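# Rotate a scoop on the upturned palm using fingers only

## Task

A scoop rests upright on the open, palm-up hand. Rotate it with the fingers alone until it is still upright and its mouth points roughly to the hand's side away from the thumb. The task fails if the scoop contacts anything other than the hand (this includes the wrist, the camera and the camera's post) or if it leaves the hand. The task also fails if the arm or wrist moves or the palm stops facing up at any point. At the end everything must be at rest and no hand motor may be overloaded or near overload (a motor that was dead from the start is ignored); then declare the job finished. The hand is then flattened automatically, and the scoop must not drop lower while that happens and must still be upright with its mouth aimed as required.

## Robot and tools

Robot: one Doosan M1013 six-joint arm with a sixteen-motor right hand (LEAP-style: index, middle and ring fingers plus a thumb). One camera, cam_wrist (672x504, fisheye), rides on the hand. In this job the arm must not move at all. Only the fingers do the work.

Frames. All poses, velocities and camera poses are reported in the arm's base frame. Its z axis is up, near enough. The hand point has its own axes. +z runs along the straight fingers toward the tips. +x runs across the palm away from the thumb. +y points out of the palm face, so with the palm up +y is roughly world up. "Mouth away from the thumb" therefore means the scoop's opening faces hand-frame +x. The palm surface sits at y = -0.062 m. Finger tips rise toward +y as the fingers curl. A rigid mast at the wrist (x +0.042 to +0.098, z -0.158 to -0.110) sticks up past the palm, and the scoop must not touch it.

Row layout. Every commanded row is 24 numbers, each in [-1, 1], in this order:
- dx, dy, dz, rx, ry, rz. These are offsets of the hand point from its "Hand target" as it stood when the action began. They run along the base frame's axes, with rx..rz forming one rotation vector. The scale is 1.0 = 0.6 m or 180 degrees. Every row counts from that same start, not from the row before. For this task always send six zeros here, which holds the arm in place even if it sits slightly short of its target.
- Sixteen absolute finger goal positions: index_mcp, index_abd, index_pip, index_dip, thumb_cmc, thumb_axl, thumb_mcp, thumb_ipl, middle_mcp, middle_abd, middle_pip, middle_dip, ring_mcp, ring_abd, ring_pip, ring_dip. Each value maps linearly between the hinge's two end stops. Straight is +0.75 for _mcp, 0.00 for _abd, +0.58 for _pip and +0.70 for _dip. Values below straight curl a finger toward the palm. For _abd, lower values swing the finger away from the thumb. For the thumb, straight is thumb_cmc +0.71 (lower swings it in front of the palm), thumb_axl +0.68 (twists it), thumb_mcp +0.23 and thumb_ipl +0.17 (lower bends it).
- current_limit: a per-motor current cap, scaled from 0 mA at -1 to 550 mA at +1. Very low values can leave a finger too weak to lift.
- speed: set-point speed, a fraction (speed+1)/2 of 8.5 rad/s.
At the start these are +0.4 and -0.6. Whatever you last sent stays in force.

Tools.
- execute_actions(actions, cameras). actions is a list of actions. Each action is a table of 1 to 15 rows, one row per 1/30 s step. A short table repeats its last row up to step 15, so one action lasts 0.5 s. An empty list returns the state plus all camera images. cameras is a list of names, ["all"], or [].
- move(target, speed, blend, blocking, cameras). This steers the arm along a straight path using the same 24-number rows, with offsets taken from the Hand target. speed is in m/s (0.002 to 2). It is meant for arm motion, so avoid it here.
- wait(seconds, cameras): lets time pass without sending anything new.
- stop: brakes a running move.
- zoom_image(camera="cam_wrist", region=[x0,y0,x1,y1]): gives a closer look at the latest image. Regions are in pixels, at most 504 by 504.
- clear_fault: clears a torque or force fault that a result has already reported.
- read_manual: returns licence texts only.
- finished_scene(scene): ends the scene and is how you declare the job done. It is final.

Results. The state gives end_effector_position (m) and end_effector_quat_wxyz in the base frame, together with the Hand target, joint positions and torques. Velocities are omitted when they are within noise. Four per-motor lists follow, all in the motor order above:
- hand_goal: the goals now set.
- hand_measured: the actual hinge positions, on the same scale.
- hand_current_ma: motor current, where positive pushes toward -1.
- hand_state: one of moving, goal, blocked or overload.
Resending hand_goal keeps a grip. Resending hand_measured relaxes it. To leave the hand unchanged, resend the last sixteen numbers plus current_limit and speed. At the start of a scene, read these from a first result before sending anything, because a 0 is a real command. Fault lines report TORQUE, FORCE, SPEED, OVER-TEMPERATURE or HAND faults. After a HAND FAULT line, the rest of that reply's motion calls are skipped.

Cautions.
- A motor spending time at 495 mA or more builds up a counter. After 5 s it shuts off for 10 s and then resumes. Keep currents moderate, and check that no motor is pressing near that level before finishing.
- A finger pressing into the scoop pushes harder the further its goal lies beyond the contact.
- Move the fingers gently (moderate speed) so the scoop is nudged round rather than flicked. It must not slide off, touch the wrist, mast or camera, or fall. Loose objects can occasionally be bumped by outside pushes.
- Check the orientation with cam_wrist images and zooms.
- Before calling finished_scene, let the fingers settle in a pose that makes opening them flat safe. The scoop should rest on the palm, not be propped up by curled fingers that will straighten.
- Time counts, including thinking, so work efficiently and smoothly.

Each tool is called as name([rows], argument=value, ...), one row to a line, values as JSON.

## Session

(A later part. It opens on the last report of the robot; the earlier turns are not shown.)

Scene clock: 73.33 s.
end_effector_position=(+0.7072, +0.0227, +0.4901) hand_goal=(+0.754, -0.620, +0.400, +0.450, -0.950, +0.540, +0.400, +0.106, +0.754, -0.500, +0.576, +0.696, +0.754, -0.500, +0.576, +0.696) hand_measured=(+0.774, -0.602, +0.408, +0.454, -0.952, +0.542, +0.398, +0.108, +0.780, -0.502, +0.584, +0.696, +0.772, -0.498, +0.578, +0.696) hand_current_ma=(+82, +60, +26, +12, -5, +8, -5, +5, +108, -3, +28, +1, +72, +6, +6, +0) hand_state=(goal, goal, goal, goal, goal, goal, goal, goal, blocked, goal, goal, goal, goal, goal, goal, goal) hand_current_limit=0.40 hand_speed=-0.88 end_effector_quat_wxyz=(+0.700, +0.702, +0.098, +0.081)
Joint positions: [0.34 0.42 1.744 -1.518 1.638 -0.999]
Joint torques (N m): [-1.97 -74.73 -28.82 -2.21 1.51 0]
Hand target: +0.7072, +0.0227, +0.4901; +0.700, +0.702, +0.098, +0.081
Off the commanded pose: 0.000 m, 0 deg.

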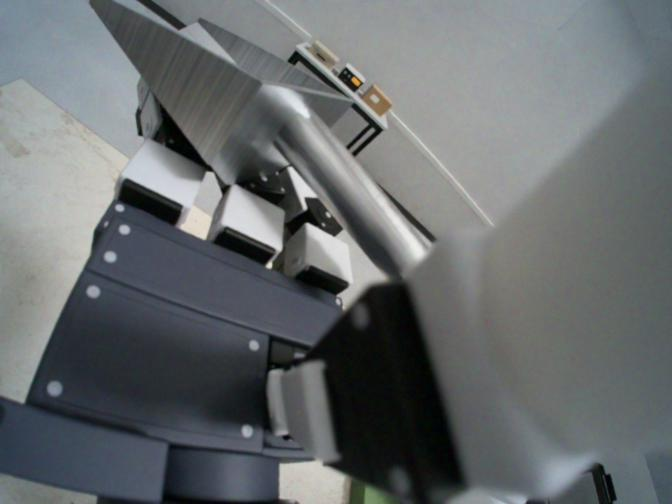

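execute_actions([
  [[0,0,0,0,0,0,0.754,-0.62,0.4,0.45,-0.95,0.54,0,0.106,0.754,-0.5,0.576,0.696,0.754,-0.5,0.576,0.696,0.4,-0.9]],
], cameras=["cam_wrist"])

execute_actions([
  [[0,0,0,0,0,0,0.754,-0.62,0.4,0.45,-0.95,0.54,-0.25,0.106,0.754,-0.5,0.576,0.696,0.754,-0.5,0.576,0.696,0.4,-0.92]],
], cameras=["cam_wrist"])

execute_actions([
  [[0,0,0,0,0,0,0.754,-0.62,0.4,0.45,-0.95,0.54,-0.4,0.106,0.754,-0.5,0.576,0.696,0.754,-0.5,0.576,0.696,0.4,-0.92]],
], cameras=["cam_wrist"])

Scene clock: 76.03 s.
end_effector_position=(+0.7072, +0.0227, +0.4901) hand_goal=(+0.754, -0.620, +0.400, +0.450, -0.950, +0.540, +0.000, +0.106, +0.754, -0.500, +0.576, +0.696, +0.754, -0.500, +0.576, +0.696) hand_measured=(+0.774, -0.602, +0.408, +0.454, -0.952, +0.542, +0.000, +0.108, +0.780, -0.502, +0.584, +0.696, +0.772, -0.498, +0.578, +0.696) hand_current_ma=(+82, +60, +26, +12, -6, +5, +1, +5, +108, -3, +28, +1, +72, +6, +6, +0) hand_state=(goal, goal, goal, goal, goal, goal, goal, goal, blocked, goal, goal, goal, goal, goal, goal, goal) hand_current_limit=0.40 hand_speed=-0.90 end_effector_quat_wxyz=(+0.700, +0.702, +0.098, +0.081)
Joint positions: [0.34 0.42 1.744 -1.518 1.638 -0.999]
Joint torques (N m): [-1.54 -75.14 -28.87 -2.17 1.49 0.04]
Hand target: +0.7072, +0.0227, +0.4901; +0.700, +0.702, +0.098, +0.081
Off the commanded pose: 0.000 m, 0 deg.

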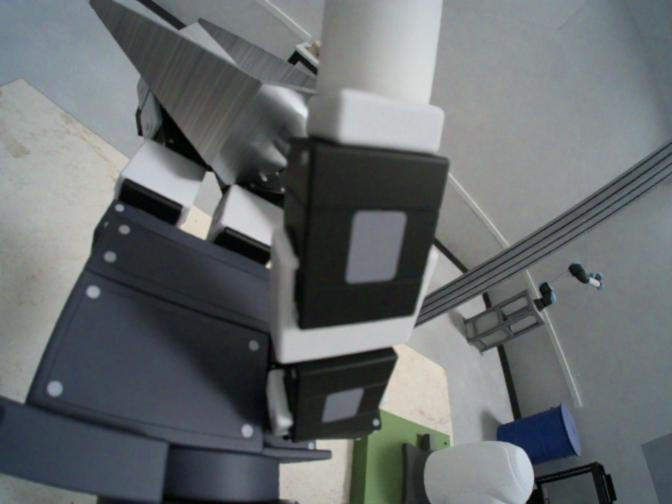

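Scene clock: 77.43 s.
end_effector_position=(+0.7072, +0.0227, +0.4901) hand_goal=(+0.754, -0.620, +0.400, +0.450, -0.950, +0.540, -0.250, +0.106, +0.754, -0.500, +0.576, +0.696, +0.754, -0.500, +0.576, +0.696) hand_measured=(+0.774, -0.602, +0.408, +0.454, -0.952, +0.540, -0.250, +0.108, +0.780, -0.502, +0.584, +0.696, +0.772, -0.498, +0.578, +0.696) hand_current_ma=(+82, +60, +26, +12, -6, +3, -4, +5, +108, -3, +28, +1, +72, +6, +6, +0) hand_state=(goal, goal, goal, goal, goal, goal, goal, goal, blocked, goal, goal, goal, goal, goal, goal, goal) hand_current_limit=0.40 hand_speed=-0.92 end_effector_quat_wxyz=(+0.700, +0.702, +0.098, +0.081)
Joint positions: [0.34 0.42 1.744 -1.518 1.638 -0.999]
Joint torques (N m): [-1.42 -74.8 -28.86 -2.23 1.56 0.05]
Hand target: +0.7072, +0.0227, +0.4901; +0.700, +0.702, +0.098, +0.081
Off the commanded pose: 0.000 m, 0 deg.

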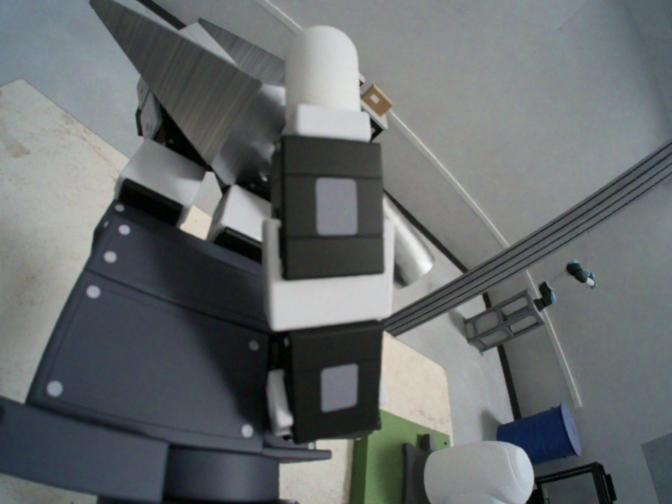

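Scene clock: 78.33 s.
end_effector_position=(+0.7072, +0.0227, +0.4901) hand_goal=(+0.754, -0.620, +0.400, +0.450, -0.950, +0.540, -0.400, +0.106, +0.754, -0.500, +0.576, +0.696, +0.754, -0.500, +0.576, +0.696) hand_measured=(+0.774, -0.602, +0.408, +0.454, -0.946, +0.540, -0.384, +0.108, +0.780, -0.502, +0.584, +0.696, +0.772, -0.498, +0.578, +0.696) hand_current_ma=(+82, +60, +26, +12, +13, +3, +77, +8, +108, -3, +28, +1, +78, +6, +7, +0) hand_state=(goal, goal, goal, goal, goal, goal, goal, goal, blocked, goal, goal, goal, goal, goal, goal, goal) hand_current_limit=0.40 hand_speed=-0.92 end_effector_quat_wxyz=(+0.700, +0.702, +0.098, +0.081)
Joint positions: [0.34 0.42 1.744 -1.518 1.638 -0.999]
Joint torques (N m): [-1.78 -75.32 -28.82 -2.2 1.52 0]
Hand target: +0.7072, +0.0227, +0.4901; +0.700, +0.702, +0.098, +0.081
Off the commanded pose: 0.000 m, 0 deg.

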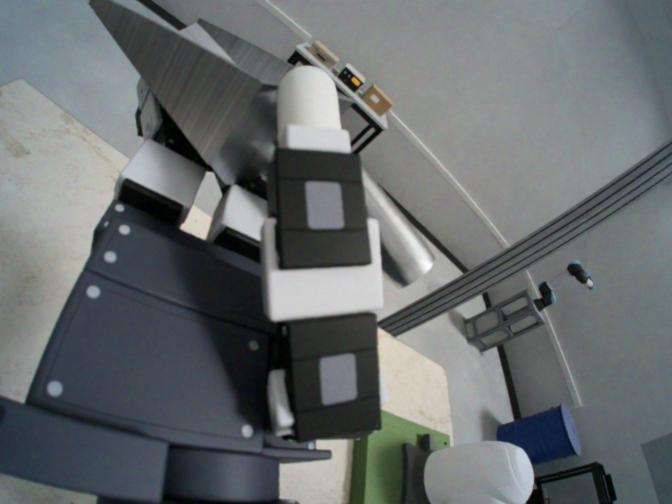

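execute_actions([
  [[0,0,0,0,0,0,0.95,-0.55,0.7,0.696,-0.95,0.54,-0.38,0.106,0.754,-0.5,0.576,0.696,0.754,-0.5,0.576,0.696,0.4,-0.9]],
], cameras=["cam_wrist"])

execute_actions([
  [[0,0,0,0,0,0,0.95,0,0.7,0.696,-0.95,0.54,-0.38,0.106,0.754,-0.5,0.576,0.696,0.754,-0.5,0.576,0.696,0.4,-0.9]],
  [[0,0,0,0,0,0,0.95,0,0.7,0.696,-0.95,0.54,-0.38,0.106,0.754,-0.5,0.576,0.696,0.754,-0.5,0.576,0.696,0.4,-0.9]],
  [[0,0,0,0,0,0,0.95,0,0.7,0.696,-0.95,0.54,-0.38,0.106,0.754,-0.5,0.576,0.696,0.754,-0.5,0.576,0.696,0.4,-0.9]],
  [[0,0,0,0,0,0,0.754,0,0.576,0.696,-0.95,0.54,-0.38,0.106,0.754,-0.5,0.576,0.696,0.754,-0.5,0.576,0.696,0.4,-0.92]],
], cameras=["cam_wrist"])

Scene clock: 83.37 s.
end_effector_position=(+0.7072, +0.0227, +0.4901) hand_goal=(+0.950, -0.550, +0.700, +0.696, -0.950, +0.540, -0.380, +0.106, +0.754, -0.500, +0.576, +0.696, +0.754, -0.500, +0.576, +0.696) hand_measured=(+0.948, -0.536, +0.686, +0.692, -0.946, +0.542, -0.384, +0.108, +0.780, -0.502, +0.584, +0.696, +0.772, -0.498, +0.578, +0.696) hand_current_ma=(-7, +43, -57, -17, +13, +7, -14, +6, +108, -3, +28, +1, +78, +6, +9, +0) hand_state=(goal, goal, goal, goal, goal, goal, goal, goal, blocked, goal, goal, goal, goal, goal, goal, goal) hand_current_limit=0.40 hand_speed=-0.90 end_effector_quat_wxyz=(+0.700, +0.702, +0.098, +0.081)
Joint positions: [0.34 0.42 1.744 -1.518 1.638 -0.999]
Joint torques (N m): [-1.57 -74.92 -28.88 -2.21 1.55 0.05]
Hand target: +0.7072, +0.0227, +0.4901; +0.700, +0.702, +0.098, +0.081
Off the commanded pose: 0.000 m, 0 deg.

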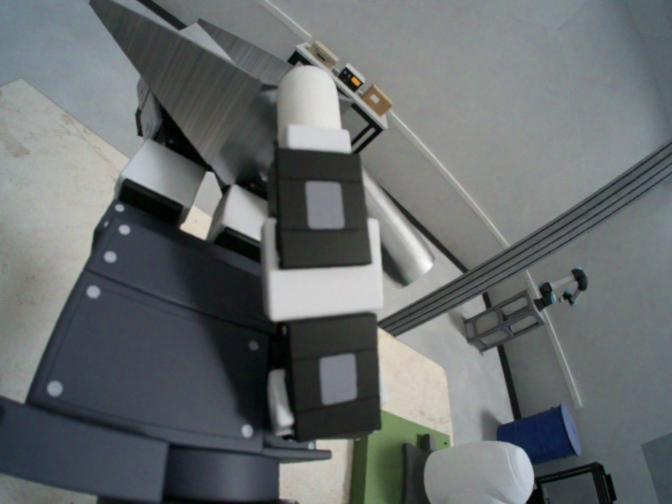

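Scene clock: 85.83 s.
end_effector_position=(+0.7072, +0.0227, +0.4901) hand_goal=(+0.754, +0.000, +0.576, +0.696, -0.950, +0.540, -0.380, +0.106, +0.754, -0.500, +0.576, +0.696, +0.754, -0.500, +0.576, +0.696) hand_measured=(+0.776, -0.004, +0.584, +0.694, -0.946, +0.542, -0.384, +0.108, +0.780, -0.502, +0.584, +0.696, +0.772, -0.498, +0.578, +0.696) hand_current_ma=(+91, -10, +26, -8, +13, +7, -14, +6, +108, -3, +28, +1, +78, +6, +9, +0) hand_state=(blocked, goal, goal, goal, goal, goal, goal, goal, blocked, goal, goal, goal, goal, goal, goal, goal) hand_current_limit=0.40 hand_speed=-0.92 end_effector_quat_wxyz=(+0.700, +0.702, +0.098, +0.081)
Joint positions: [0.34 0.42 1.744 -1.518 1.638 -0.999]
Joint torques (N m): [-1.68 -74.89 -29.02 -2.24 1.52 0.01]
Hand target: +0.7072, +0.0227, +0.4901; +0.700, +0.702, +0.098, +0.081
Off the commanded pose: 0.000 m, 0 deg.

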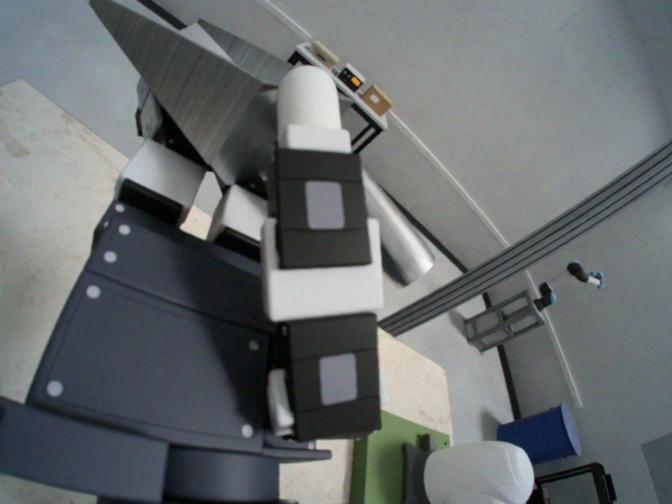

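execute_actions([
  [[0,0,0,0,0,0,0.754,0,0.576,0.696,-0.95,0.54,-0.38,0.106,0.84,-0.5,0.65,0.696,0.754,-0.5,0.576,0.696,0.4,-0.95]],
], cameras=["cam_wrist"])

Scene clock: 87.00 s.
end_effector_position=(+0.7072, +0.0227, +0.4901) hand_goal=(+0.754, +0.000, +0.576, +0.696, -0.950, +0.540, -0.380, +0.106, +0.840, -0.500, +0.650, +0.696, +0.754, -0.500, +0.576, +0.696) hand_measured=(+0.776, -0.004, +0.584, +0.694, -0.948, +0.542, -0.384, +0.108, +0.850, -0.502, +0.650, +0.696, +0.774, -0.498, +0.578, +0.696) hand_current_ma=(+91, -10, +26, -8, +8, +9, -14, +5, +38, -3, -1, +1, +82, +6, +9, +0) hand_state=(blocked, goal, goal, goal, goal, goal, goal, goal, goal, goal, goal, goal, goal, goal, goal, goal) hand_current_limit=0.40 hand_speed=-0.95 end_effector_quat_wxyz=(+0.700, +0.702, +0.098, +0.081)
Joint positions: [0.34 0.42 1.744 -1.518 1.638 -0.999]
Joint torques (N m): [-1.9 -75.05 -28.93 -2.22 1.52 -0.02]
Hand target: +0.7072, +0.0227, +0.4901; +0.700, +0.702, +0.098, +0.081
Off the commanded pose: 0.000 m, 0 deg.

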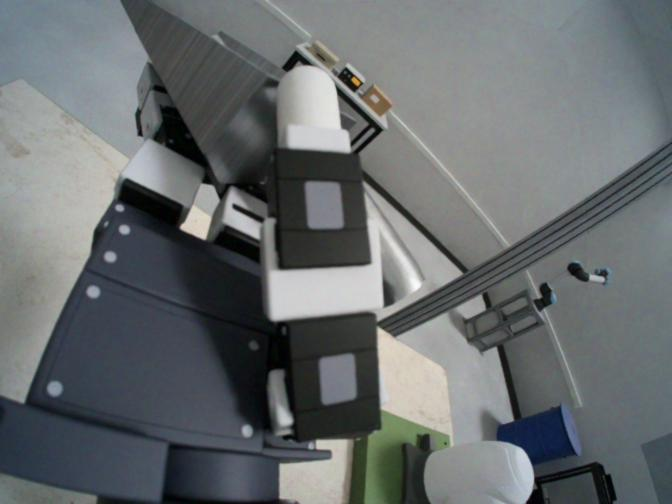

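execute_actions([
  [[0,0,0,0,0,0,0.754,0,0.576,0.696,-0.95,0.54,-0.38,0.106,0.9,-0.5,0.7,0.696,0.754,-0.5,0.576,0.696,0.4,-0.95]],
], cameras=["cam_wrist"])

Scene clock: 88.47 s.
end_effector_position=(+0.7072, +0.0227, +0.4901) hand_goal=(+0.754, +0.000, +0.576, +0.696, -0.950, +0.540, -0.380, +0.106, +0.900, -0.500, +0.700, +0.696, +0.754, -0.500, +0.576, +0.696) hand_measured=(+0.776, -0.004, +0.584, +0.694, -0.948, +0.542, -0.384, +0.108, +0.908, -0.502, +0.700, +0.696, +0.774, -0.498, +0.578, +0.696) hand_current_ma=(+91, -10, +26, -8, +8, +9, -14, +5, +34, -3, -1, +1, +82, +6, +9, +0) hand_state=(blocked, goal, goal, goal, goal, goal, goal, goal, goal, goal, goal, goal, goal, goal, goal, goal) hand_current_limit=0.40 hand_speed=-0.95 end_effector_quat_wxyz=(+0.700, +0.702, +0.098, +0.081)
Joint positions: [0.34 0.42 1.744 -1.518 1.638 -0.999]
Joint torques (N m): [-1.77 -74.89 -29.03 -2.24 1.54 0.01]
Hand target: +0.7072, +0.0227, +0.4901; +0.700, +0.702, +0.098, +0.081
Off the commanded pose: 0.000 m, 0 deg.

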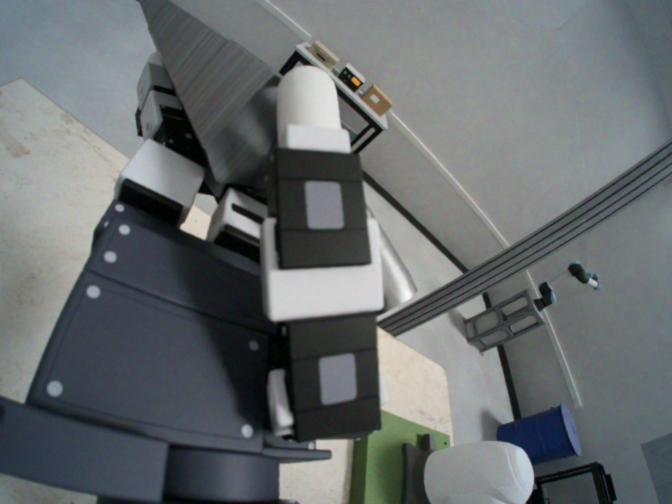

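execute_actions([
  [[0,0,0,0,0,0,0.754,0,0.576,0.696,-0.95,0.54,-0.38,0.106,0.754,-0.5,0.576,0.696,0.754,-0.5,0.576,0.696,0.4,-0.94]],
])

execute_actions([
  [[0,0,0,0,0,0,0.754,0,0.576,0.696,-0.95,0.54,-0.1,0.106,0.754,-0.5,0.576,0.696,0.754,-0.5,0.576,0.696,0.4,-0.88]],
  [[0,0,0,0,0,0,0.754,0,0.576,0.696,-0.95,0.54,0.4,0.106,0.754,-0.5,0.576,0.696,0.754,-0.5,0.576,0.696,0.4,-0.8]],
], cameras=["cam_wrist"])

Scene clock: 90.43 s.
end_effector_position=(+0.7072, +0.0227, +0.4901) hand_goal=(+0.754, +0.000, +0.576, +0.696, -0.950, +0.540, -0.380, +0.106, +0.754, -0.500, +0.576, +0.696, +0.754, -0.500, +0.576, +0.696) hand_measured=(+0.776, -0.004, +0.584, +0.694, -0.952, +0.540, -0.384, +0.108, +0.786, -0.502, +0.584, +0.696, +0.774, -0.498, +0.578, +0.696) hand_current_ma=(+91, -10, +26, -8, -4, +2, -14, +5, +138, -3, +31, +1, +82, +6, +9, +0) hand_state=(blocked, goal, goal, goal, goal, goal, goal, goal, blocked, goal, goal, goal, goal, goal, goal, goal) hand_current_limit=0.40 hand_speed=-0.94 end_effector_quat_wxyz=(+0.700, +0.702, +0.098, +0.081)
Joint positions: [0.34 0.42 1.744 -1.518 1.638 -0.999]
Joint torques (N m): [-1.93 -75.19 -29.01 -2.22 1.56 -0.01]
Hand target: +0.7072, +0.0227, +0.4901; +0.700, +0.702, +0.098, +0.081
Off the commanded pose: 0.000 m, 0 deg.

Scene clock: 92.33 s.
end_effector_position=(+0.7072, +0.0227, +0.4901) hand_goal=(+0.754, +0.000, +0.576, +0.696, -0.950, +0.540, +0.400, +0.106, +0.754, -0.500, +0.576, +0.696, +0.754, -0.500, +0.576, +0.696) hand_measured=(+0.776, -0.004, +0.584, +0.694, -0.952, +0.540, +0.398, +0.108, +0.786, -0.502, +0.584, +0.696, +0.774, -0.498, +0.578, +0.696) hand_current_ma=(+91, -10, +26, -8, -5, +2, -6, +4, +138, -3, +31, +1, +82, +6, +9, +0) hand_state=(blocked, goal, goal, goal, goal, goal, goal, goal, blocked, goal, goal, goal, goal, goal, goal, goal) hand_current_limit=0.40 hand_speed=-0.80 end_effector_quat_wxyz=(+0.700, +0.702, +0.098, +0.081)
Joint positions: [0.34 0.42 1.744 -1.518 1.638 -0.999]
Joint torques (N m): [-1.96 -75.19 -28.94 -2.19 1.57 0.04]
Hand target: +0.7072, +0.0227, +0.4901; +0.700, +0.702, +0.098, +0.081
Off the commanded pose: 0.000 m, 0 deg.

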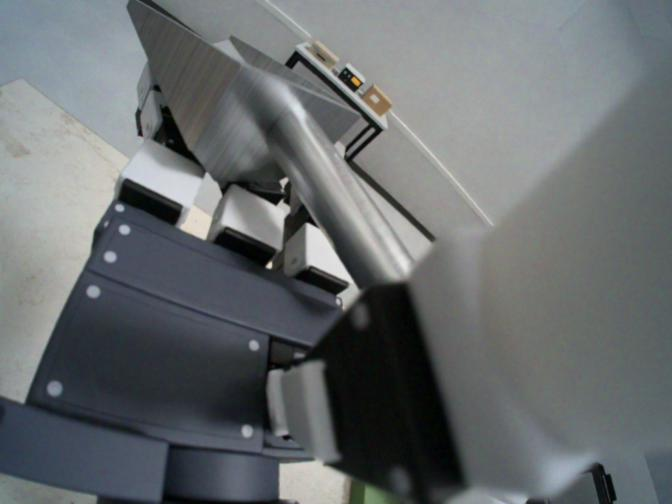

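execute_actions([
  [[0,0,0,0,0,0,0.754,0.05,0.576,0.696,-0.95,0.54,0.4,0.106,0.754,0,0.576,0.696,0.754,0,0.576,0.696,0.6,1.0]],
], cameras=["cam_wrist"])

Scene clock: 97.23 s.
end_effector_position=(+0.7072, +0.0227, +0.4901) hand_goal=(+0.754, +0.050, +0.576, +0.696, -0.950, +0.540, +0.400, +0.106, +0.754, +0.000, +0.576, +0.696, +0.754, +0.000, +0.576, +0.696) hand_measured=(+0.776, +0.046, +0.584, +0.694, -0.952, +0.540, +0.398, +0.108, +0.786, -0.002, +0.584, +0.696, +0.774, -0.004, +0.578, +0.696) hand_current_ma=(+91, -10, +26, -8, -5, +2, -6, +4, +138, -6, +31, +1, +82, -12, +9, +0) hand_state=(blocked, goal, goal, goal, goal, goal, goal, goal, blocked, goal, goal, goal, goal, goal, goal, goal) hand_current_limit=0.60 hand_speed=1.00 end_effector_quat_wxyz=(+0.700, +0.702, +0.098, +0.081)
Joint positions: [0.34 0.42 1.744 -1.518 1.638 -0.999]
Joint torques (N m): [-1.79 -75 -28.82 -2.19 1.54 -0.04]
Hand target: +0.7072, +0.0227, +0.4901; +0.700, +0.702, +0.098, +0.081
Off the commanded pose: 0.000 m, 0 deg.

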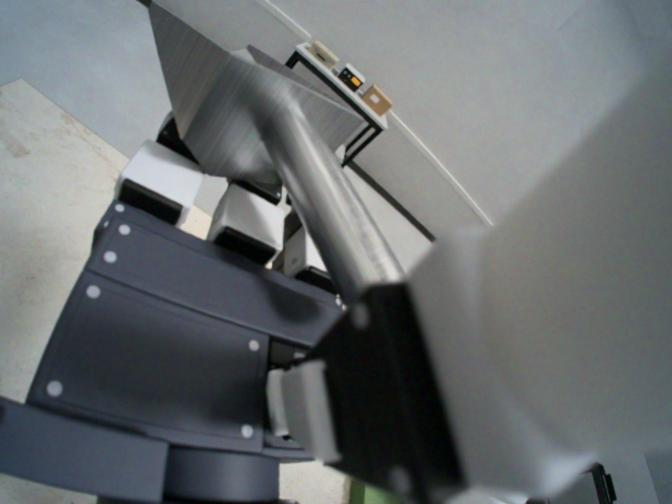

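execute_actions([
  [[0,0,0,0,0,0,0.754,-0.58,0.576,0.696,-0.95,0.54,0.4,0.106,0.754,-0.58,0.576,0.696,0.754,-0.58,0.576,0.696,0.6,-0.92]],
], cameras=["cam_wrist"])

Scene clock: 100.20 s.
end_effector_position=(+0.7072, +0.0227, +0.4901) hand_goal=(+0.754, -0.580, +0.576, +0.696, -0.950, +0.540, +0.400, +0.106, +0.754, -0.580, +0.576, +0.696, +0.754, -0.580, +0.576, +0.696) hand_measured=(+0.774, -0.576, +0.584, +0.694, -0.952, +0.540, +0.398, +0.108, +0.786, -0.576, +0.584, +0.696, +0.774, -0.574, +0.578, +0.696) hand_current_ma=(+87, +10, +26, -8, -5, +2, -6, +4, +138, +11, +30, +1, +82, +16, +9, +0) hand_state=(blocked, goal, goal, goal, goal, goal, goal, goal, blocked, goal, goal, goal, goal, goal, goal, goal) hand_current_limit=0.60 hand_speed=-0.92 end_effector_quat_wxyz=(+0.700, +0.702, +0.098, +0.081)
Joint positions: [0.34 0.42 1.744 -1.518 1.638 -0.999]
Joint torques (N m): [-1.75 -75.1 -28.86 -2.24 1.57 -0.02]
Hand target: +0.7072, +0.0227, +0.4901; +0.700, +0.702, +0.098, +0.081
Off the commanded pose: 0.000 m, 0 deg.

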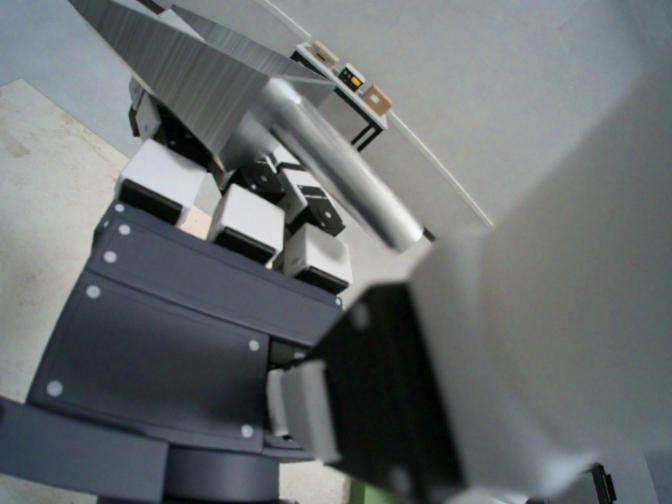

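execute_actions([
  [[0,0,0,0,0,0,0.754,0,0.576,0.696,-0.95,0.54,0.4,0.106,0.754,0,0.576,0.696,0.754,0,0.576,0.696,0.6,1.0]],
], cameras=["cam_wrist"])

Scene clock: 101.80 s.
end_effector_position=(+0.7072, +0.0227, +0.4901) hand_goal=(+0.754, +0.000, +0.576, +0.696, -0.950, +0.540, +0.400, +0.106, +0.754, +0.000, +0.576, +0.696, +0.754, +0.000, +0.576, +0.696) hand_measured=(+0.774, -0.002, +0.584, +0.694, -0.952, +0.540, +0.398, +0.108, +0.784, -0.002, +0.582, +0.696, +0.774, -0.004, +0.578, +0.696) hand_current_ma=(+87, -6, +26, -8, -5, +2, -6, +4, +133, -6, +24, +1, +87, -10, +10, +0) hand_state=(blocked, goal, goal, goal, goal, goal, goal, goal, blocked, goal, goal, goal, blocked, goal, goal, goal) hand_current_limit=0.60 hand_speed=1.00 end_effector_quat_wxyz=(+0.700, +0.702, +0.098, +0.081)
Joint positions: [0.34 0.42 1.744 -1.518 1.638 -0.999]
Joint torques (N m): [-1.7 -74.99 -28.92 -2.21 1.52 0]
Hand target: +0.7072, +0.0227, +0.4901; +0.700, +0.702, +0.098, +0.081
Off the commanded pose: 0.000 m, 0 deg.

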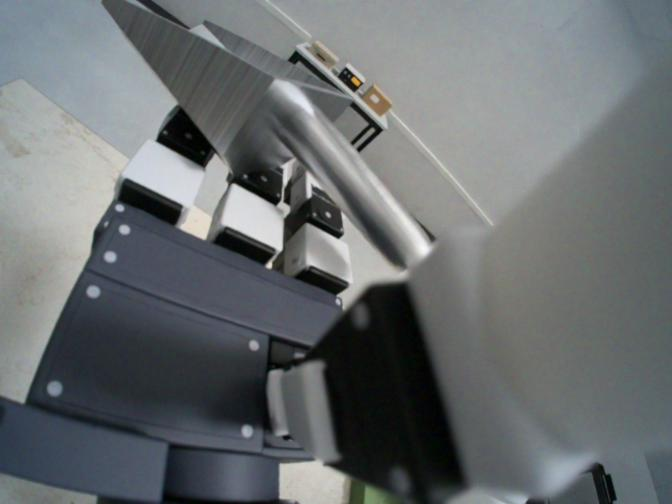

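execute_actions([
  [[0,0,0,0,0,0,0.754,-0.5,0.576,0.696,-0.95,0.54,0.4,0.106,0.754,-0.5,0.576,0.696,0.754,-0.5,0.576,0.696,0.6,-0.92]],
], cameras=["cam_wrist"])

Scene clock: 104.20 s.
end_effector_position=(+0.7072, +0.0227, +0.4901) hand_goal=(+0.754, -0.500, +0.576, +0.696, -0.950, +0.540, +0.400, +0.106, +0.754, -0.500, +0.576, +0.696, +0.754, -0.500, +0.576, +0.696) hand_measured=(+0.774, -0.496, +0.584, +0.694, -0.952, +0.540, +0.398, +0.108, +0.784, -0.496, +0.582, +0.696, +0.774, -0.494, +0.578, +0.696) hand_current_ma=(+87, +10, +26, -8, -5, +2, -6, +4, +133, +12, +24, +1, +87, +19, +10, +0) hand_state=(blocked, goal, goal, goal, goal, goal, goal, goal, blocked, goal, goal, goal, blocked, goal, goal, goal) hand_current_limit=0.60 hand_speed=-0.92 end_effector_quat_wxyz=(+0.700, +0.702, +0.098, +0.081)
Joint positions: [0.34 0.42 1.744 -1.518 1.638 -0.999]
Joint torques (N m): [-1.88 -75.05 -28.97 -2.16 1.54 0.08]
Hand target: +0.7072, +0.0227, +0.4901; +0.700, +0.702, +0.098, +0.081
Off the commanded pose: 0.000 m, 0 deg.

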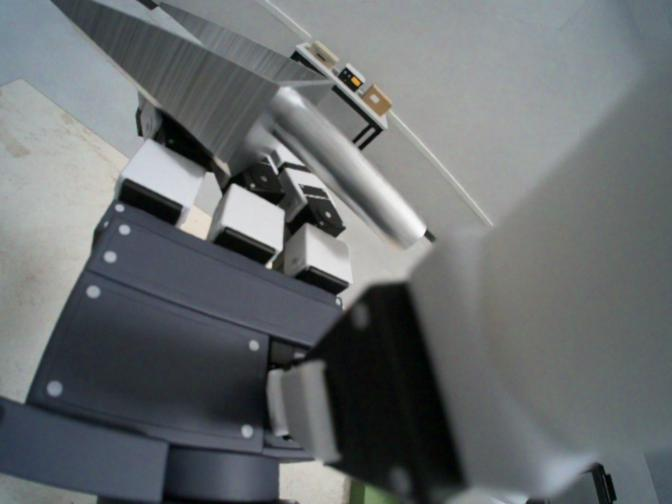

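execute_actions([
  [[0,0,0,0,0,0,0.754,0,0.576,0.696,-0.95,0.54,0.4,0.106,0.754,0,0.576,0.696,0.754,0,0.576,0.696,0.6,1.0]],
], cameras=["cam_wrist"])

execute_actions([
  [[0,0,0,0,0,0,0.754,-0.4,0.576,0.696,-0.95,0.54,0.4,0.106,0.754,-0.4,0.576,0.696,0.754,-0.4,0.576,0.696,0.6,-0.92]],
], cameras=["cam_wrist"])

Scene clock: 107.33 s.
end_effector_position=(+0.7072, +0.0227, +0.4901) hand_goal=(+0.754, +0.000, +0.576, +0.696, -0.950, +0.540, +0.400, +0.106, +0.754, +0.000, +0.576, +0.696, +0.754, +0.000, +0.576, +0.696) hand_measured=(+0.774, -0.002, +0.584, +0.694, -0.952, +0.540, +0.398, +0.108, +0.784, -0.002, +0.582, +0.696, +0.774, -0.004, +0.578, +0.696) hand_current_ma=(+87, -5, +26, -8, -5, +2, -6, +4, +129, -6, +24, +1, +87, -12, +10, +0) hand_state=(blocked, goal, goal, goal, goal, goal, goal, goal, blocked, goal, goal, goal, blocked, goal, goal, goal) hand_current_limit=0.60 hand_speed=1.00 end_effector_quat_wxyz=(+0.700, +0.702, +0.098, +0.081)
Joint positions: [0.34 0.42 1.744 -1.518 1.638 -0.999]
Joint torques (N m): [-1.72 -75.01 -29.04 -2.2 1.52 -0.03]
Hand target: +0.7072, +0.0227, +0.4901; +0.700, +0.702, +0.098, +0.081
Off the commanded pose: 0.000 m, 0 deg.

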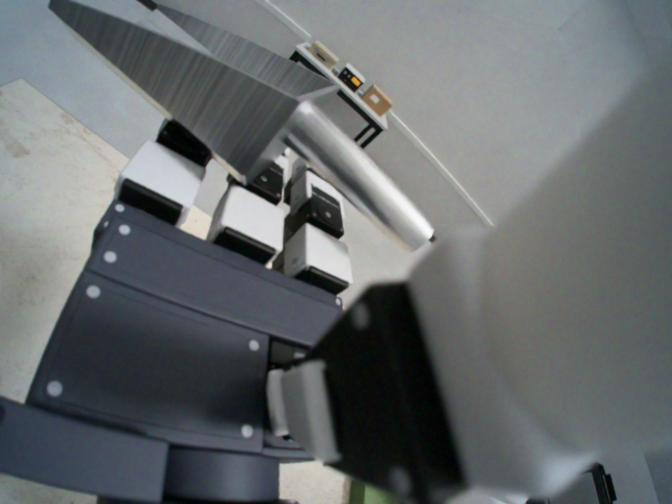

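Scene clock: 108.83 s.
end_effector_position=(+0.7072, +0.0227, +0.4901) hand_goal=(+0.754, -0.400, +0.576, +0.696, -0.950, +0.540, +0.400, +0.106, +0.754, -0.400, +0.576, +0.696, +0.754, -0.400, +0.576, +0.696) hand_measured=(+0.774, -0.396, +0.584, +0.694, -0.952, +0.540, +0.398, +0.108, +0.784, -0.396, +0.582, +0.696, +0.774, -0.394, +0.578, +0.696) hand_current_ma=(+87, +9, +26, -8, -5, +2, -6, +4, +129, +13, +24, +1, +87, +16, +10, +0) hand_state=(blocked, goal, goal, goal, goal, goal, goal, goal, blocked, goal, goal, goal, blocked, goal, goal, goal) hand_current_limit=0.60 hand_speed=-0.92 end_effector_quat_wxyz=(+0.700, +0.702, +0.098, +0.081)
Joint positions: [0.34 0.42 1.744 -1.518 1.638 -0.999]
Joint torques (N m): [-1.64 -75.16 -28.87 -2.22 1.51 0]
Hand target: +0.7072, +0.0227, +0.4901; +0.700, +0.702, +0.098, +0.081
Off the commanded pose: 0.000 m, 0 deg.

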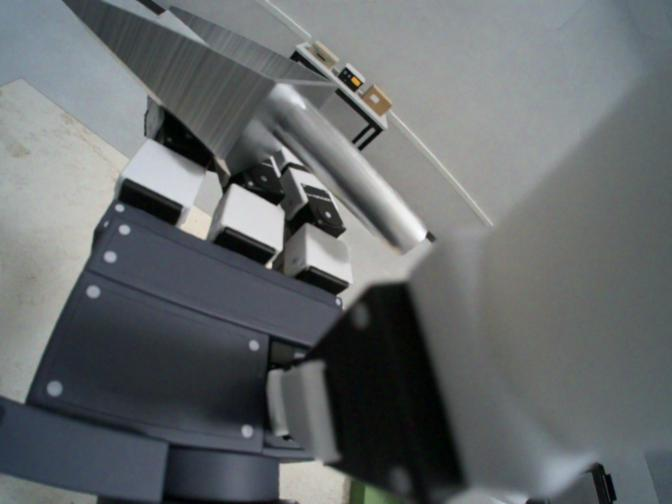

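execute_actions([
  [[0,0,0,0,0,0,0.754,0,0.576,0.696,-0.95,0.54,0.4,0.106,0.754,0,0.576,0.696,0.754,0,0.576,0.696,0.6,1.0]],
])

execute_actions([
  [[0,0,0,0,0,0,0.754,0,0.576,0.696,-0.104,0.54,0.4,0.106,0.754,0,0.576,0.696,0.754,0,0.576,0.696,0.4,-0.85]],
  [[0,0,0,0,0,0,0.754,0,0.576,0.696,-0.104,0.54,0.4,0.106,0.754,0,0.576,0.696,0.754,0,0.576,0.696,0.4,-0.85]],
], cameras=["cam_wrist"])

Scene clock: 111.53 s.
end_effector_position=(+0.7072, +0.0227, +0.4901) hand_goal=(+0.754, +0.000, +0.576, +0.696, -0.950, +0.540, +0.400, +0.106, +0.754, +0.000, +0.576, +0.696, +0.754, +0.000, +0.576, +0.696) hand_measured=(+0.774, -0.002, +0.584, +0.694, -0.952, +0.540, +0.398, +0.108, +0.784, -0.002, +0.582, +0.696, +0.774, -0.004, +0.578, +0.696) hand_current_ma=(+87, -7, +26, -8, -5, +2, -6, +4, +128, -7, +23, +1, +87, -11, +10, +0) hand_state=(blocked, goal, goal, goal, goal, goal, goal, goal, blocked, goal, goal, goal, blocked, goal, goal, goal) hand_current_limit=0.60 hand_speed=1.00 end_effector_quat_wxyz=(+0.700, +0.702, +0.098, +0.081)
Joint positions: [0.34 0.42 1.744 -1.518 1.638 -0.999]
Joint torques (N m): [-1.85 -75.02 -29.01 -2.2 1.49 0.01]
Hand target: +0.7072, +0.0227, +0.4901; +0.700, +0.702, +0.098, +0.081
Off the commanded pose: 0.000 m, 0 deg.

Scene clock: 113.43 s.
end_effector_position=(+0.7072, +0.0227, +0.4901) hand_goal=(+0.754, +0.000, +0.576, +0.696, -0.104, +0.540, +0.400, +0.106, +0.754, +0.000, +0.576, +0.696, +0.754, +0.000, +0.576, +0.696) hand_measured=(+0.774, -0.002, +0.584, +0.694, -0.100, +0.540, +0.400, +0.108, +0.784, -0.002, +0.582, +0.696, +0.774, -0.004, +0.578, +0.696) hand_current_ma=(+87, -7, +26, -8, +12, +2, -3, +4, +128, -7, +23, +1, +87, -11, +10, +0) hand_state=(blocked, goal, goal, goal, goal, goal, goal, goal, blocked, goal, goal, goal, blocked, goal, goal, goal) hand_current_limit=0.40 hand_speed=-0.85 end_effector_quat_wxyz=(+0.700, +0.702, +0.098, +0.081)
Joint positions: [0.34 0.42 1.744 -1.518 1.638 -0.999]
Joint torques (N m): [-1.64 -74.85 -28.81 -2.23 1.49 -0.08]
Hand target: +0.7072, +0.0227, +0.4901; +0.700, +0.702, +0.098, +0.081
Off the commanded pose: 0.000 m, 0 deg.

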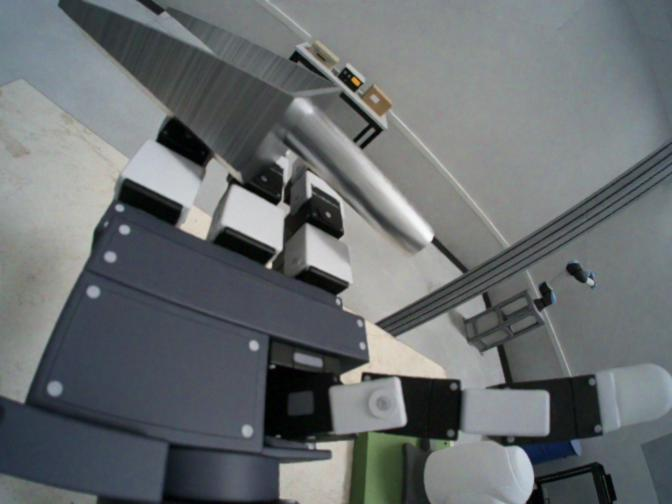

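execute_actions([
  [[0,0,0,0,0,0,0.754,-0.58,0.576,0.696,-0.104,0.54,0.4,0.106,0.754,-0.58,0.576,0.696,0.754,-0.58,0.576,0.696,0.4,-0.93]],
], cameras=["cam_wrist"])

execute_actions([
  [[0,0,0,0,0,0,0.754,0,0.576,0.696,-0.104,0.54,0.4,0.106,0.754,0,0.576,0.696,0.754,0,0.576,0.696,1.0,1.0]],
], cameras=["cam_wrist"])

Scene clock: 117.73 s.
end_effector_position=(+0.7072, +0.0227, +0.4901) hand_goal=(+0.754, -0.580, +0.576, +0.696, -0.104, +0.540, +0.400, +0.106, +0.754, -0.580, +0.576, +0.696, +0.754, -0.580, +0.576, +0.696) hand_measured=(+0.774, -0.576, +0.584, +0.694, -0.100, +0.540, +0.400, +0.108, +0.784, -0.576, +0.582, +0.696, +0.774, -0.574, +0.578, +0.696) hand_current_ma=(+87, +10, +26, -8, +12, +2, -3, +4, +128, +13, +23, +1, +87, +16, +10, +0) hand_state=(blocked, goal, goal, goal, goal, goal, goal, goal, blocked, goal, goal, goal, blocked, goal, goal, goal) hand_current_limit=0.40 hand_speed=-0.93 end_effector_quat_wxyz=(+0.700, +0.702, +0.098, +0.081)
Joint positions: [0.34 0.42 1.744 -1.518 1.638 -0.999]
Joint torques (N m): [-1.58 -75.07 -28.85 -2.19 1.55 -0.03]
Hand target: +0.7072, +0.0227, +0.4901; +0.700, +0.702, +0.098, +0.081
Off the commanded pose: 0.000 m, 0 deg.

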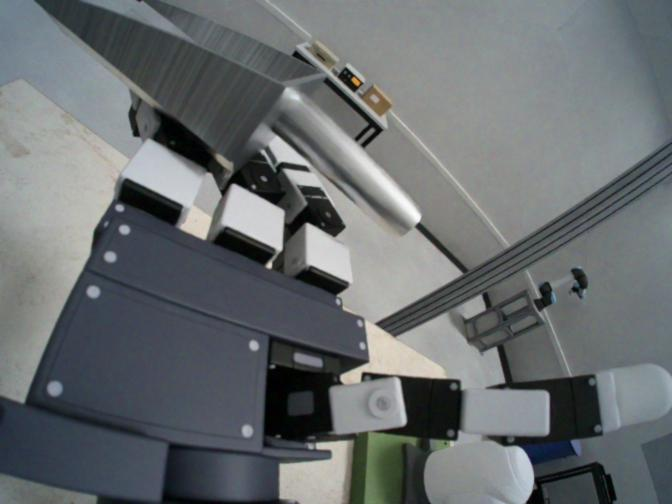

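Scene clock: 118.43 s.
end_effector_position=(+0.7072, +0.0227, +0.4901) hand_goal=(+0.754, +0.000, +0.576, +0.696, -0.104, +0.540, +0.400, +0.106, +0.754, +0.000, +0.576, +0.696, +0.754, +0.000, +0.576, +0.696) hand_measured=(+0.774, -0.002, +0.584, +0.694, -0.100, +0.540, +0.400, +0.108, +0.782, -0.002, +0.582, +0.696, +0.774, -0.004, +0.578, +0.696) hand_current_ma=(+87, -5, +26, -8, +12, +2, -3, +4, +125, -5, +23, +1, +87, -14, +10, +0) hand_state=(blocked, goal, goal, goal, goal, goal, goal, goal, blocked, goal, goal, goal, blocked, goal, goal, goal) hand_current_limit=1.00 hand_speed=1.00 end_effector_quat_wxyz=(+0.700, +0.702, +0.098, +0.081)
Joint positions: [0.34 0.42 1.744 -1.518 1.638 -0.999]
Joint torques (N m): [-1.71 -75.1 -28.89 -2.22 1.54 -0.08]
Hand target: +0.7072, +0.0227, +0.4901; +0.700, +0.702, +0.098, +0.081
Off the commanded pose: 0.000 m, 0 deg.

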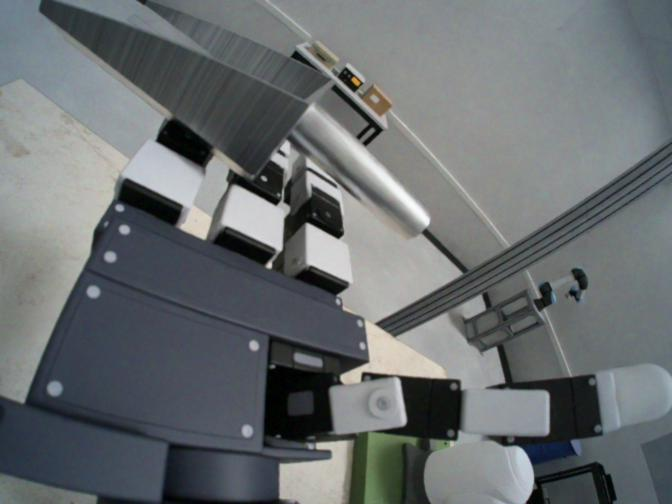

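execute_actions([
  [[0,0,0,0,0,0,0.754,-0.6,0.576,0.696,-0.104,0.54,0.162,0.106,0.754,-0.6,0.576,0.696,0.754,-0.6,0.576,0.696,0.4,-0.93]],
], cameras=["cam_wrist"])

execute_actions([
  [[0,0,0,0,0,0,0.754,0,0.576,0.696,-0.104,0.54,0.162,0.106,0.754,0,0.576,0.696,0.754,0,0.576,0.696,1.0,1.0]],
])

execute_actions([
  [[0,0,0,0,0,0,0.754,0,0.576,0.696,-0.104,0.54,0.162,0.106,0.754,0,0.576,0.696,0.754,0,0.576,0.696,0.4,-0.6]],
], cameras=["cam_wrist"])

Scene clock: 122.00 s.
end_effector_position=(+0.7072, +0.0227, +0.4901) hand_goal=(+0.754, -0.600, +0.576, +0.696, -0.104, +0.540, +0.162, +0.106, +0.754, -0.600, +0.576, +0.696, +0.754, -0.600, +0.576, +0.696) hand_measured=(+0.774, -0.596, +0.584, +0.694, -0.100, +0.540, +0.164, +0.108, +0.782, -0.596, +0.582, +0.696, +0.774, -0.594, +0.578, +0.696) hand_current_ma=(+87, +10, +26, -8, +12, +2, +9, +4, +125, +14, +23, +1, +87, +16, +10, +0) hand_state=(blocked, goal, goal, goal, goal, goal, goal, goal, blocked, goal, goal, goal, blocked, goal, goal, goal) hand_current_limit=0.40 hand_speed=-0.93 end_effector_quat_wxyz=(+0.700, +0.702, +0.098, +0.081)
Joint positions: [0.34 0.42 1.744 -1.518 1.638 -0.999]
Joint torques (N m): [-1.77 -75.11 -28.89 -2.22 1.53 0]
Hand target: +0.7072, +0.0227, +0.4901; +0.700, +0.702, +0.098, +0.081
Off the commanded pose: 0.000 m, 0 deg.

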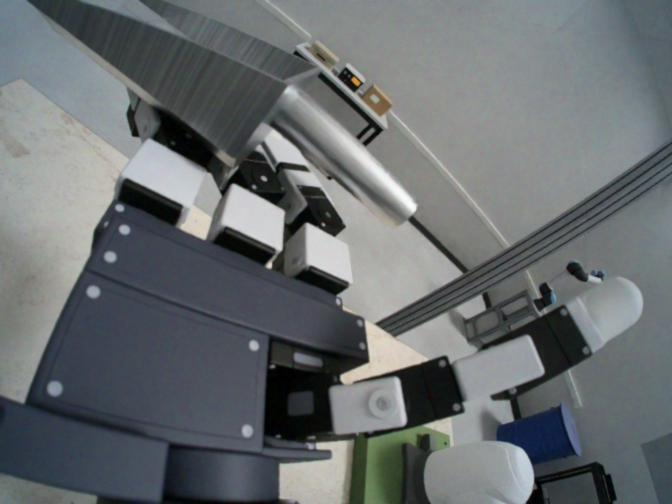

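Scene clock: 122.70 s.
end_effector_position=(+0.7072, +0.0227, +0.4901) hand_goal=(+0.754, +0.000, +0.576, +0.696, -0.104, +0.540, +0.162, +0.106, +0.754, +0.000, +0.576, +0.696, +0.754, +0.000, +0.576, +0.696) hand_measured=(+0.774, -0.002, +0.584, +0.694, -0.100, +0.540, +0.164, +0.108, +0.782, -0.002, +0.582, +0.696, +0.774, -0.004, +0.578, +0.696) hand_current_ma=(+87, -4, +26, -8, +12, +2, +9, +4, +123, -3, +23, +1, +87, -14, +10, +0) hand_state=(blocked, goal, goal, goal, goal, goal, goal, goal, blocked, goal, goal, goal, blocked, goal, goal, goal) hand_current_limit=1.00 hand_speed=1.00 end_effector_quat_wxyz=(+0.700, +0.702, +0.098, +0.081)
Joint positions: [0.34 0.42 1.744 -1.518 1.638 -0.999]
Joint torques (N m): [-1.56 -74.54 -28.91 -2.22 1.53 -0.08]
Hand target: +0.7072, +0.0227, +0.4901; +0.700, +0.702, +0.098, +0.081
Off the commanded pose: 0.000 m, 0 deg.

Scene clock: 123.40 s.
end_effector_position=(+0.7072, +0.0227, +0.4901) hand_goal=(+0.754, +0.000, +0.576, +0.696, -0.104, +0.540, +0.162, +0.106, +0.754, +0.000, +0.576, +0.696, +0.754, +0.000, +0.576, +0.696) hand_measured=(+0.774, -0.002, +0.584, +0.694, -0.100, +0.540, +0.164, +0.108, +0.782, -0.002, +0.582, +0.696, +0.774, -0.004, +0.578, +0.696) hand_current_ma=(+87, -4, +26, -8, +12, +2, +9, +4, +123, -3, +23, +1, +87, -14, +10, +0) hand_state=(blocked, goal, goal, goal, goal, goal, goal, goal, blocked, goal, goal, goal, blocked, goal, goal, goal) hand_current_limit=0.40 hand_speed=-0.60 end_effector_quat_wxyz=(+0.700, +0.702, +0.098, +0.081)
Joint positions: [0.34 0.42 1.744 -1.518 1.638 -0.999]
Joint torques (N m): [-1.87 -74.91 -28.74 -2.27 1.51 -0.06]
Hand target: +0.7072, +0.0227, +0.4901; +0.700, +0.702, +0.098, +0.081
Off the commanded pose: 0.000 m, 0 deg.

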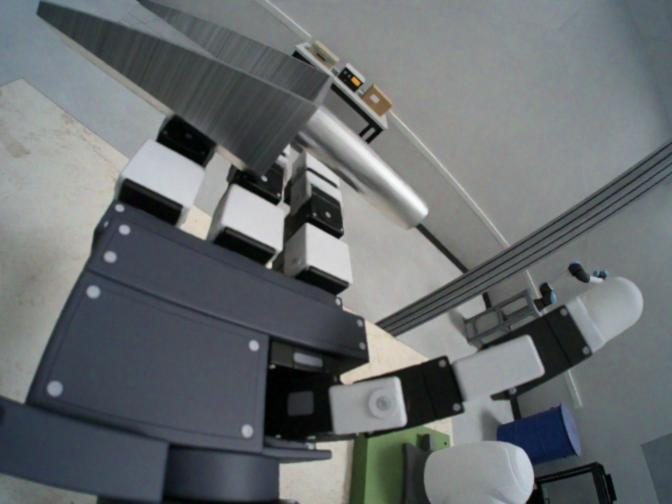

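finished_scene(scene=1)

The scene is finished: the task was done.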